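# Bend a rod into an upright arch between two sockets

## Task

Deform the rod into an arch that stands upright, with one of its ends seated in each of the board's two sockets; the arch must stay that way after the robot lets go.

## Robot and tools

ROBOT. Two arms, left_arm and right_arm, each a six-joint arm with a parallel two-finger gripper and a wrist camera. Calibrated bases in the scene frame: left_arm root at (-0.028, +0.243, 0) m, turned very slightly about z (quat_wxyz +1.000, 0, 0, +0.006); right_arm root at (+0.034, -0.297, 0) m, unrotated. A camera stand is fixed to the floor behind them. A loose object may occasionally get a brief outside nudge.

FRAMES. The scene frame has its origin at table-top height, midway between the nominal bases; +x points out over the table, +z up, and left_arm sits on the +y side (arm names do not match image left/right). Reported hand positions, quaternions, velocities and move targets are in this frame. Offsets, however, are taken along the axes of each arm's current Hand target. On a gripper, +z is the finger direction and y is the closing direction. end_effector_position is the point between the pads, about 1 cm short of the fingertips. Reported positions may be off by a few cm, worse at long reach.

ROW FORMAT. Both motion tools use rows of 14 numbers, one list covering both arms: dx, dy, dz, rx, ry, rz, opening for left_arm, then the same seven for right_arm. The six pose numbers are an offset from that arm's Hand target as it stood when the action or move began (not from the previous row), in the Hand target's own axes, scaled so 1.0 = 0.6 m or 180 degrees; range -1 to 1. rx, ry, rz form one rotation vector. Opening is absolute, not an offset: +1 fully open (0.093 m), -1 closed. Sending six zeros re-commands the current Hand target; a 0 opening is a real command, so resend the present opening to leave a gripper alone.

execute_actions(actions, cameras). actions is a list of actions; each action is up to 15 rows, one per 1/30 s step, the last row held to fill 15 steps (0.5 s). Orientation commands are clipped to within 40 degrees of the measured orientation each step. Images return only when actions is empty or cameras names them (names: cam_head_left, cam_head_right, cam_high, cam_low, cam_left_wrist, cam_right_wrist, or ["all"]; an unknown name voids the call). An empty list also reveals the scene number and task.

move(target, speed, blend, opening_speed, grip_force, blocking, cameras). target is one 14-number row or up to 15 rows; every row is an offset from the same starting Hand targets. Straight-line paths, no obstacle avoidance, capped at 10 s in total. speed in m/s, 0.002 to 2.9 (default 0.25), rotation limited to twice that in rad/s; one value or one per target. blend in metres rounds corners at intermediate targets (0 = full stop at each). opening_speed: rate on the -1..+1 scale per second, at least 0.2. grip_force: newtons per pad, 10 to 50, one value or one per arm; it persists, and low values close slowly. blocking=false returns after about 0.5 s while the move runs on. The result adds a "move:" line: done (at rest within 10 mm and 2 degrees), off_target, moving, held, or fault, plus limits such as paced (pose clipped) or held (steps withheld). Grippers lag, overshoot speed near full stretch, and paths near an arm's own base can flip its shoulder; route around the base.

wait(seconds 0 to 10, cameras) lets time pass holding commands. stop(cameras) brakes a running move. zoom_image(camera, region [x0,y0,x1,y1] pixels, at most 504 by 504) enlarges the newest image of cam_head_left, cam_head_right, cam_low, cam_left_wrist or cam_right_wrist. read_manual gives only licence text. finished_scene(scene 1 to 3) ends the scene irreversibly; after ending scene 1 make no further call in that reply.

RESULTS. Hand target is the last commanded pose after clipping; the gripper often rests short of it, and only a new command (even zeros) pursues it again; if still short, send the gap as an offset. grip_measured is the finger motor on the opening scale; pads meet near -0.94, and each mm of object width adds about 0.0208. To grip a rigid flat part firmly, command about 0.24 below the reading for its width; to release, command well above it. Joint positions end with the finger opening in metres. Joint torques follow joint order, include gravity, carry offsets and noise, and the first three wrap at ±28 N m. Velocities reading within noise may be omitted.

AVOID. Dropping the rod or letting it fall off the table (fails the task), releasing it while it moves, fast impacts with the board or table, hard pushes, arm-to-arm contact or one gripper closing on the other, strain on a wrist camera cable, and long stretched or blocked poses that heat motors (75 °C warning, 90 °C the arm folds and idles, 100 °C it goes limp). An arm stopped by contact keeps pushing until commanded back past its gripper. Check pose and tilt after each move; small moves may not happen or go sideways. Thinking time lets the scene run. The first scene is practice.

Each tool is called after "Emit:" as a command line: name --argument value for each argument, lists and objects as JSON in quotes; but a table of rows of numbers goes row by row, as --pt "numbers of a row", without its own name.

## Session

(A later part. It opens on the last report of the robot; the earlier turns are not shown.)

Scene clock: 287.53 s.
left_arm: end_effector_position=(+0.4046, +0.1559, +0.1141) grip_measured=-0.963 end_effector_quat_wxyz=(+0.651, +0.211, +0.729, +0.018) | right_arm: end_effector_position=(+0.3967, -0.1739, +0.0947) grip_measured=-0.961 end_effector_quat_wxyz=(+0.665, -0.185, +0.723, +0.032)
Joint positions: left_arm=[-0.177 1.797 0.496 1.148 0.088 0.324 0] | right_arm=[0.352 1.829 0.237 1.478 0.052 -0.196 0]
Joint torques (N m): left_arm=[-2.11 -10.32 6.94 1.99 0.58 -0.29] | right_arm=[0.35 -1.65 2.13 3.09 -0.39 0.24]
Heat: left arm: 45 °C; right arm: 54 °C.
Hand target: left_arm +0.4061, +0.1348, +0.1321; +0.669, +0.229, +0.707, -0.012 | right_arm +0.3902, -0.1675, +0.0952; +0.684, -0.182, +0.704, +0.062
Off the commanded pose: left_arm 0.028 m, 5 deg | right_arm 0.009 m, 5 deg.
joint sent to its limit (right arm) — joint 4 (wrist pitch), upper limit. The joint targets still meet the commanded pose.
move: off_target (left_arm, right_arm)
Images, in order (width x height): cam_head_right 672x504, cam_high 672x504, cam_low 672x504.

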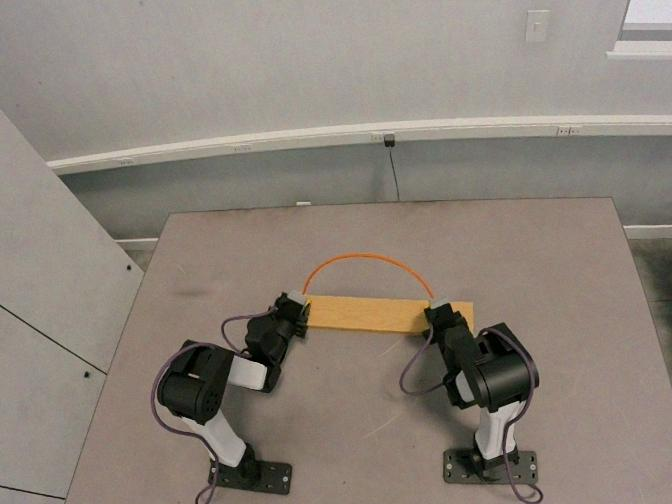

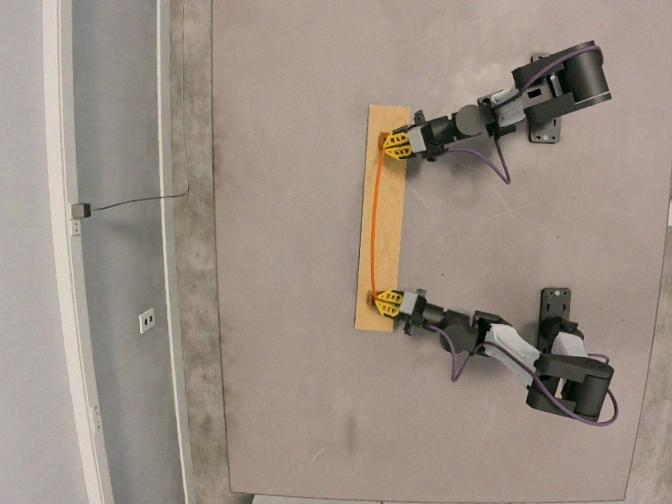

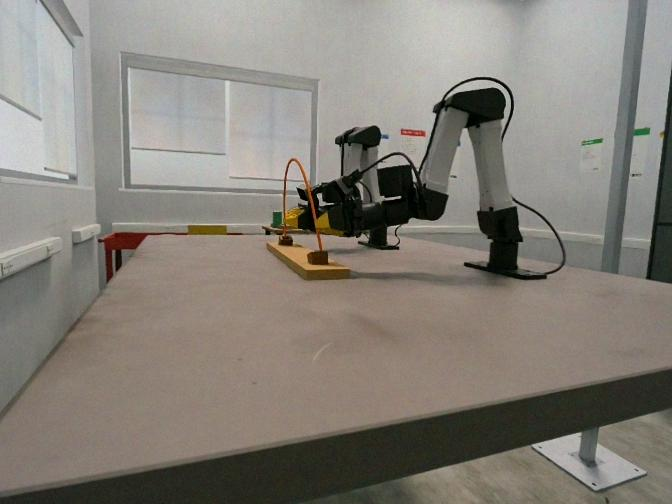

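Emit:
move --target '[0.0723,-0.0188,0.0068,0,0,0,-1,0,0,0,0,0,0,-1]' --speed 0.06 --cameras '["cam_high","cam_low","cam_head_right"]'

Emit:
zoom_image --camera "cam_low" --region '[300, 215, 360, 275]'

Emit:
zoom_image --camera "cam_high" --region '[350, 270, 410, 330]'

Emit:
zoom_image --camera "cam_low" --region '[265, 200, 325, 260]'

Scene clock: 295.90 s.
left_arm: end_effector_position=(+0.4104, +0.1550, +0.0977) grip_measured=-0.963 end_effector_quat_wxyz=(+0.680, +0.205, +0.704, +0.021) | right_arm: end_effector_position=(+0.3967, -0.1739, +0.0947) grip_measured=-0.961 end_effector_quat_wxyz=(+0.665, -0.185, +0.723, +0.032)
Joint positions: left_arm=[-0.177 1.986 0.496 1.415 0.088 0.32 0] | right_arm=[0.352 1.829 0.237 1.478 0.052 -0.196 0]
Joint torques (N m): left_arm=[-1.61 -7.36 3.67 1.79 0.58 -0.27] | right_arm=[0.35 -1.63 2.11 3.09 -0.39 0.24]
Heat: left arm: 45 °C; right arm: 54 °C.
Hand target: left_arm +0.4061, +0.1367, +0.0872; +0.669, +0.229, +0.707, -0.012 | right_arm +0.3902, -0.1675, +0.0952; +0.684, -0.182, +0.704, +0.062
Off the commanded pose: left_arm 0.022 m, 5 deg | right_arm 0.009 m, 5 deg.
joint sent to its limit (right arm) — joint 4 (wrist pitch), upper limit. The joint targets still meet the commanded pose.
move: off_target (left_arm, right_arm)
Images, in order (width x height): cam_head_right 672x504, cam_high 672x504, cam_low 672x504.

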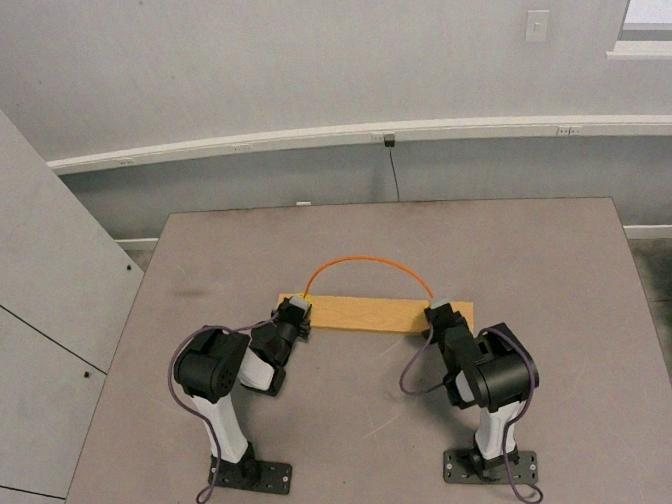

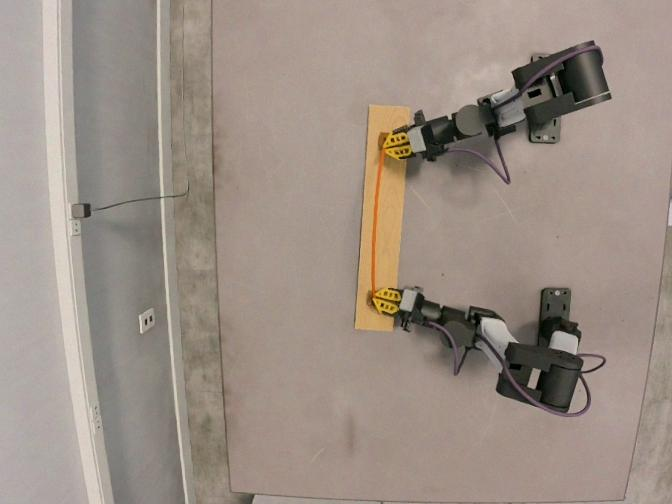

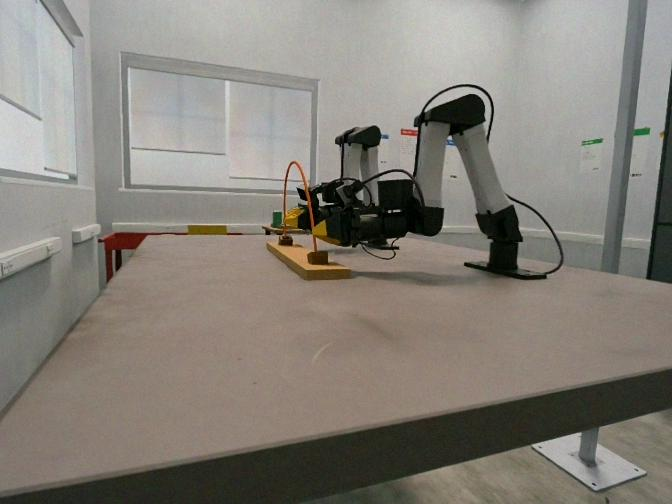

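Scaled by 8.400 from the camera's 672x504 image, which has a finer 960x720 frame.

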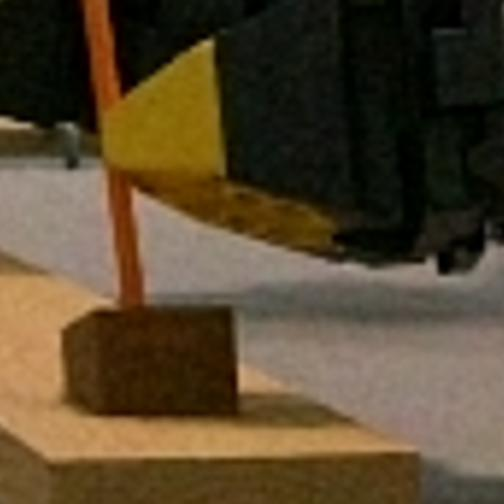

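Scaled by 8.400 from the camera's 672x504 image, which has a finer 960x720 frame.

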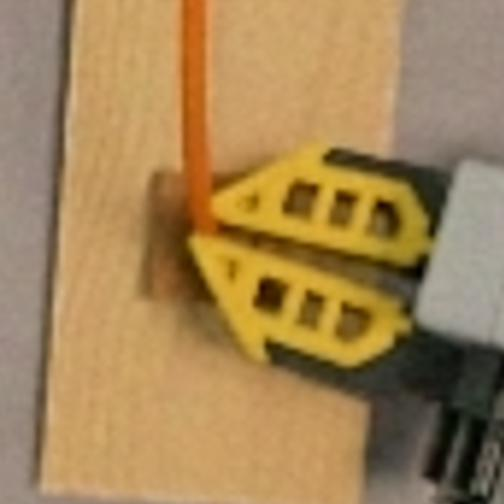

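Scaled by 8.400 from the camera's 672x504 image, which has a finer 960x720 frame.

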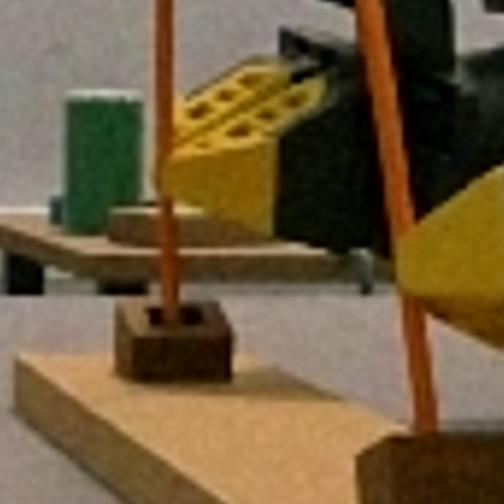

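Emit:
move --target '[0.02,0.017,-0.006,0,0,0,-1,0,0,0,0,0,0,-1]' --speed 0.04 --cameras '["cam_high","cam_low"]'

Emit:
zoom_image --camera "cam_low" --region '[300, 215, 360, 275]'

Emit:
zoom_image --camera "cam_high" --region '[350, 270, 410, 330]'

Scene clock: 307.63 s.
left_arm: end_effector_position=(+0.4099, +0.1565, +0.0968) grip_measured=-0.963 end_effector_quat_wxyz=(+0.685, +0.216, +0.696, +0.006) | right_arm: end_effector_position=(+0.3967, -0.1739, +0.0947) grip_measured=-0.961 end_effector_quat_wxyz=(+0.665, -0.185, +0.723, +0.032)
Joint positions: left_arm=[-0.148 2.008 0.496 1.449 0.157 0.319 0] | right_arm=[0.352 1.829 0.237 1.478 0.052 -0.196 0]
Joint torques (N m): left_arm=[-0.05 -5.6 2.85 1.91 0.42 -0.2] | right_arm=[0.36 -1.63 2.11 3.1 -0.39 0.23]
Heat: left arm: 44 °C; right arm: 55 °C.
Hand target: left_arm +0.4062, +0.1506, +0.0790; +0.669, +0.229, +0.707, -0.012 | right_arm +0.3902, -0.1675, +0.0952; +0.684, -0.182, +0.704, +0.062
Off the commanded pose: left_arm 0.019 m, 3 deg | right_arm 0.009 m, 5 deg.
joint sent to its limit (right arm) — joint 4 (wrist pitch), upper limit. The joint targets still meet the commanded pose.
move: off_target (left_arm, right_arm)
Images, in order (width x height): cam_high 672x504, cam_low 672x504.

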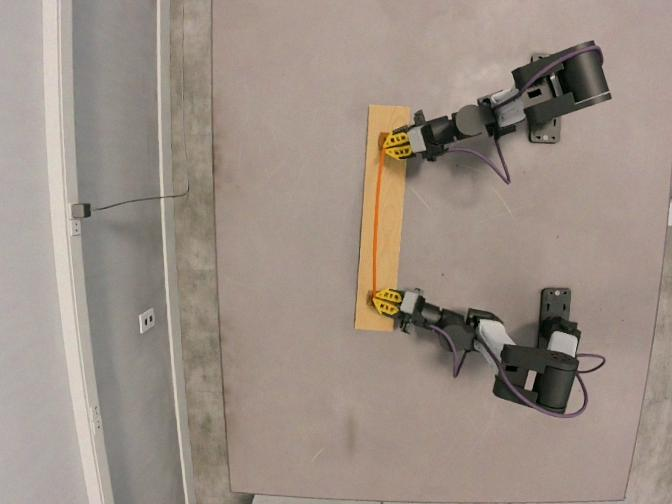

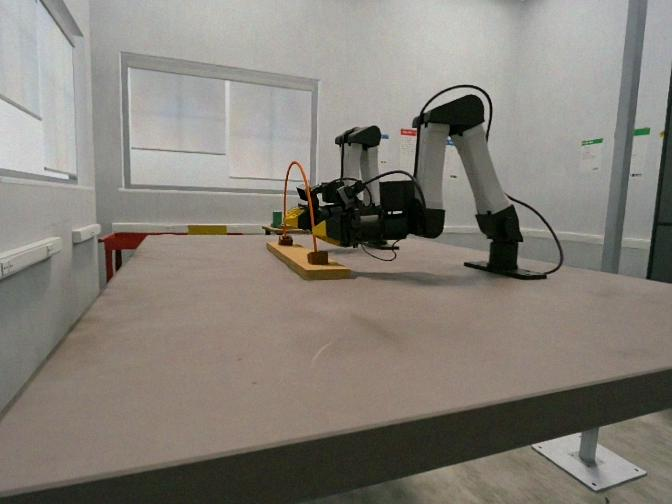

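Scaled by 8.400 from the camera's 672x504 image, which has a finer 960x720 frame.

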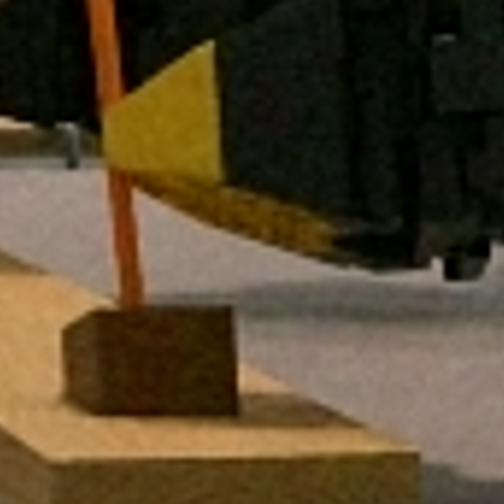

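Scaled by 8.400 from the camera's 672x504 image, which has a finer 960x720 frame.

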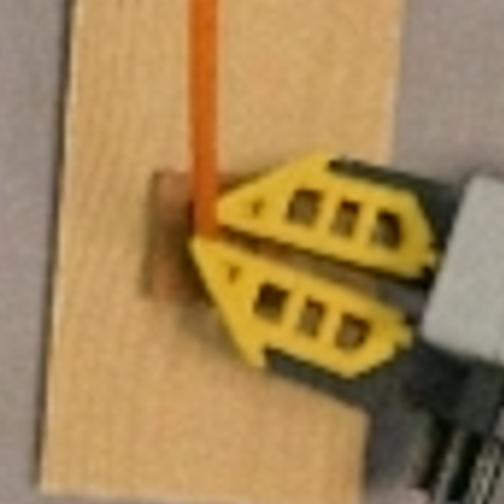

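Emit:
move --pt "-0.022 0.0167 -0.006 0 0 0 -1 0 0 0 0 0 0 -1" --pt "-0.022 0.0167 -0.006 0 0 0 0.1 0 0 0 0 0 0 0.1" --speed 0.05 --opening_speed 0.8 --cameras '["all"]'

Emit:
zoom_image --camera "cam_low" --region '[250, 140, 370, 280]'

Emit:
zoom_image --camera "cam_high" --region '[340, 110, 440, 330]'

Scene clock: 319.50 s.
left_arm: end_effector_position=(+0.4079, +0.1581, +0.0877) grip_measured=+0.098 end_effector_quat_wxyz=(+0.663, +0.227, +0.713, -0.009) | right_arm: end_effector_position=(+0.3907, -0.1719, +0.0761) grip_measured=+0.098 end_effector_quat_wxyz=(+0.642, -0.190, +0.741, +0.046)
Joint positions: left_arm=[-0.127 1.98 0.496 1.362 0.207 0.319 0.05] | right_arm=[0.352 1.866 0.223 1.471 0.028 -0.174 0.05]
Joint torques (N m): left_arm=[-0.05 -11.06 2.96 1.97 0.17 -0.16] | right_arm=[0.27 -5.16 3.07 3.16 -0.12 0.02]
Heat: left arm: 45 °C; right arm: 56 °C.
Hand target: left_arm +0.4062, +0.1566, +0.0949; +0.669, +0.229, +0.707, -0.012 | right_arm +0.3903, -0.1675, +0.0952; +0.684, -0.182, +0.704, +0.062
Off the commanded pose: left_arm 0.008 m, 1 deg | right_arm 0.020 m, 7 deg.
joint sent to its limit (right arm) — joint 4 (wrist pitch), upper limit. The joint targets still meet the commanded pose.
move: off_target (right_arm); target 2's new opening was sent with right_arm's hand 0.009 m and 5 deg from that target

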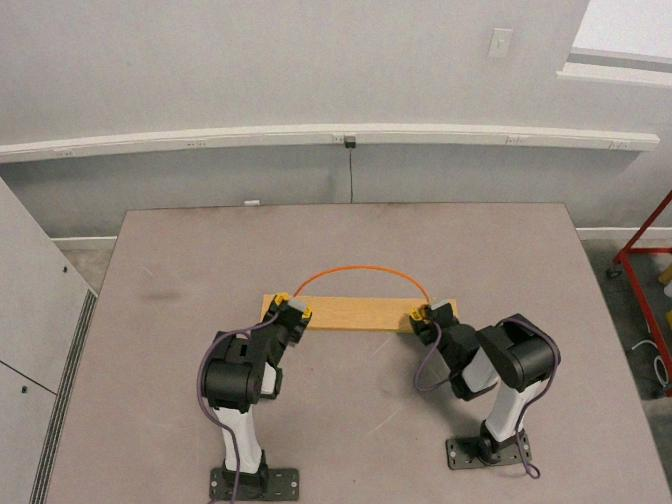

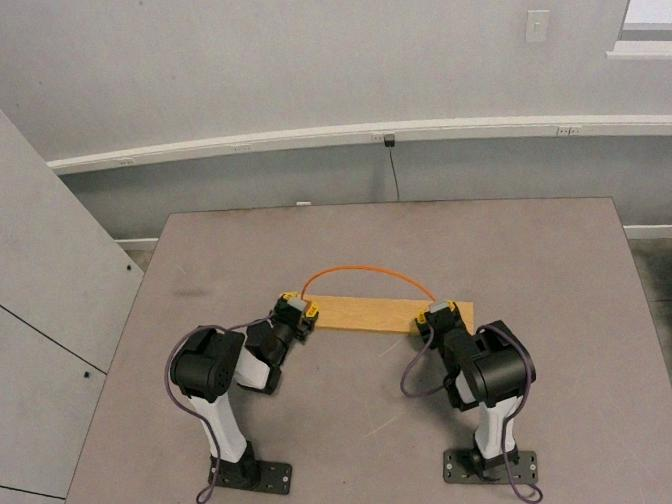

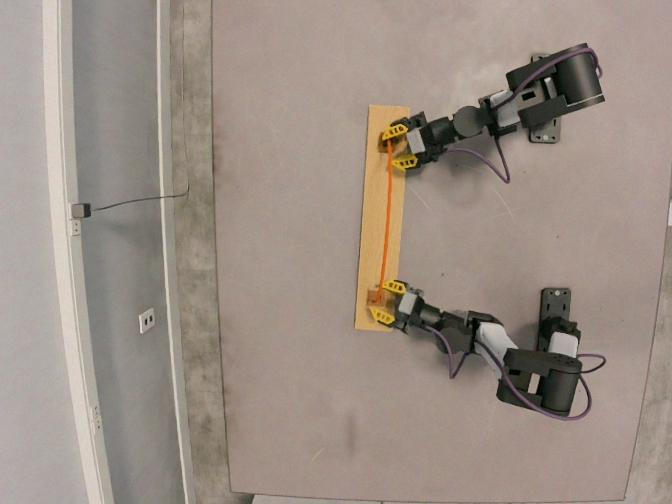

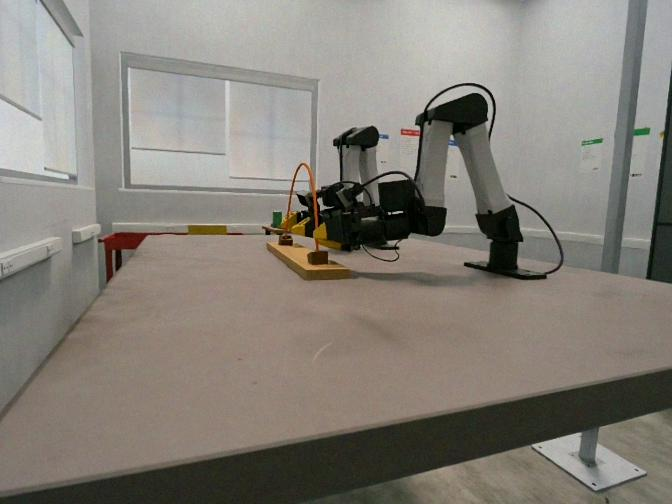

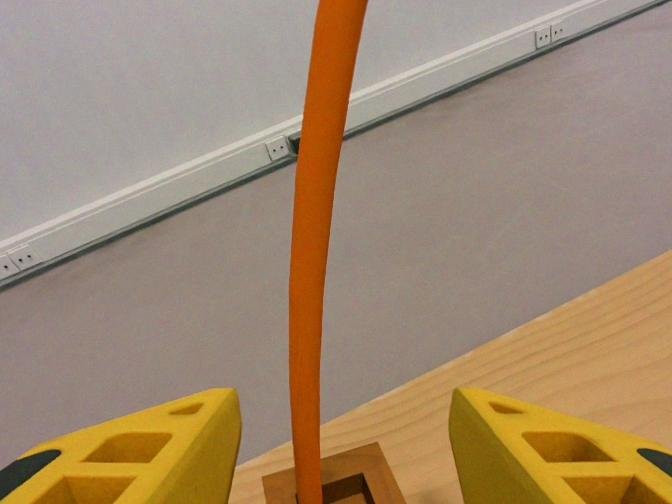

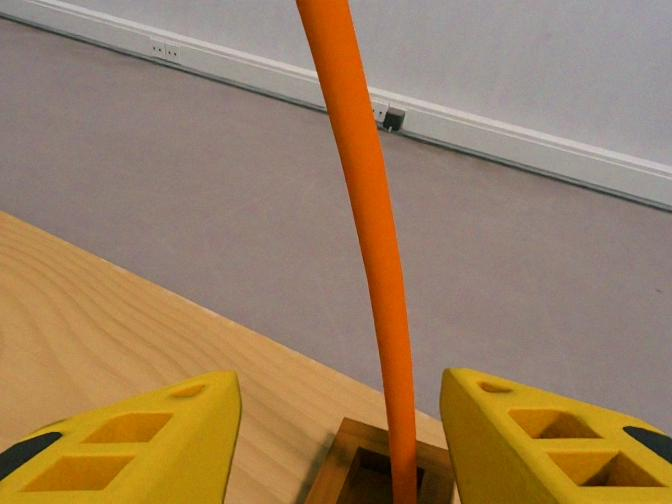

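Scaled by 3.600 from the camera's 672x504 image, which has a finer 960x720 frame.

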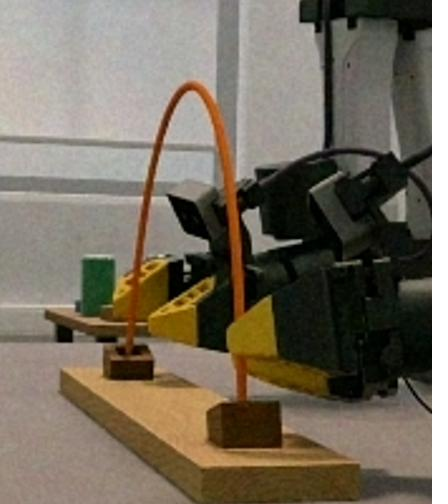

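Scaled by 2.291 from the camera's 672x504 image, which has a finer 960x720 frame.

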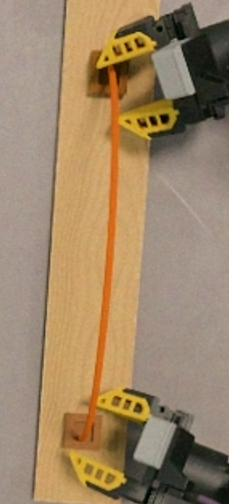

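Emit:
move --pt "-0.024 0.007 -0.003 0 0 0 0.1 -0.025 -0.004 -0.0015 0 0 0 0.1" --pt "-0.024 0.007 -0.253 0 0 0 0.1 -0.025 -0.004 -0.25 0 0 0 0.1" --speed 0.1 --cameras '["cam_high","cam_low","cam_head_left"]'

Emit:
zoom_image --camera "cam_low" --region '[250, 140, 370, 280]'

Emit:
zoom_image --camera "cam_high" --region '[340, 110, 440, 330]'

Scene clock: 331.13 s.
left_arm: end_effector_position=(+0.2678, +0.2050, +0.1253) grip_measured=+0.098 end_effector_quat_wxyz=(+0.654, +0.231, +0.720, -0.019) | right_arm: end_effector_position=(+0.2658, -0.2142, +0.1372) grip_measured=+0.098 end_effector_quat_wxyz=(+0.650, -0.191, +0.734, +0.053)
Joint positions: left_arm=[0.112 1.081 0.016 0.905 0.458 0.353 0.05] | right_arm=[0.364 0.083 -0.005 -0.062 0.027 -0.169 0.05]
Joint torques (N m): left_arm=[0.54 -3.45 4.96 1.9 0.21 -0.04] | right_arm=[-0.02 2.62 8.62 2.11 0.09 -0.1]
Heat: left arm: 46 °C; right arm: 54 °C.
Hand target: left_arm +0.2649, +0.2052, +0.1255; +0.669, +0.229, +0.707, -0.012 | right_arm +0.2660, -0.2142, +0.1365; +0.649, -0.191, +0.735, +0.053 (not the last commanded pose)
Off the commanded pose: left_arm 0.003 m, 2 deg | right_arm 0.024 m, 5 deg.
joint sent to its limit (left arm) — joint 3 (elbow), lower limit, where the elbow is as bent as it goes. The joint targets still meet the commanded pose.
move: held (right_arm; a check stopped the path); limits=held
pose unreachable (right arm): on one or more control steps of this call, first in action 0 (counted from 0), this arm could not follow its commanded pose, so it was not sent that pose on those steps. It may still have moved: this result reports where it is.
cause: moving toward the commanded pose would bring two parts of the arm too close to each other (its upper arm (the part past joint 2) and its wrist (the part past joint 5), with joints 3 (elbow) to 5 (wrist yaw) between them, 7 mm apart when it was first held).
Images, in order (width x height): cam_head_left 672x504, cam_high 672x504, cam_low 672x504.

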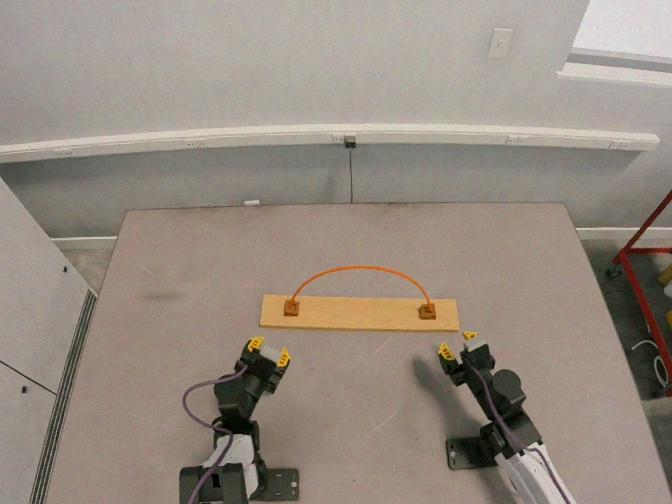

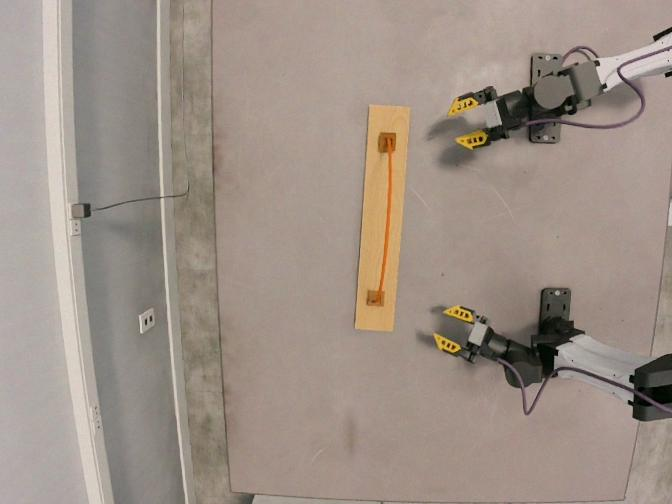

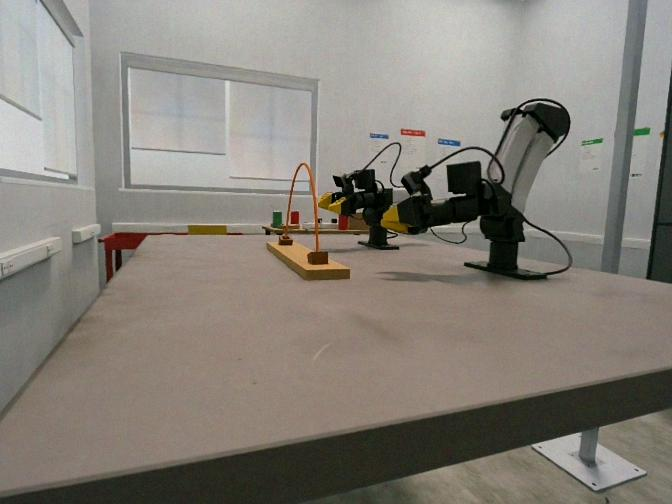

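Scaled by 3.600 from the camera's 672x504 image, which has a finer 960x720 frame.

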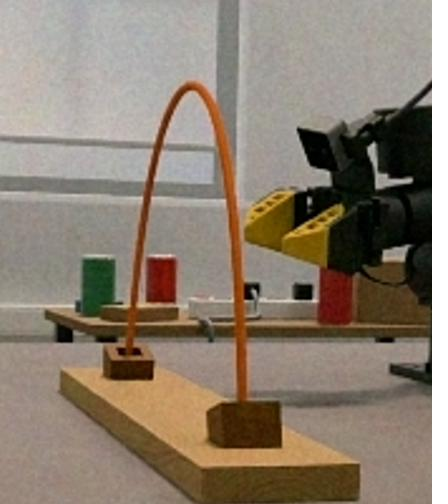

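Scaled by 2.291 from the camera's 672x504 image, which has a finer 960x720 frame.

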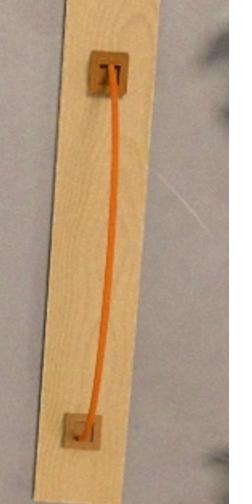

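Emit:
finished_scene --scene 1

The scene is finished: the task was done.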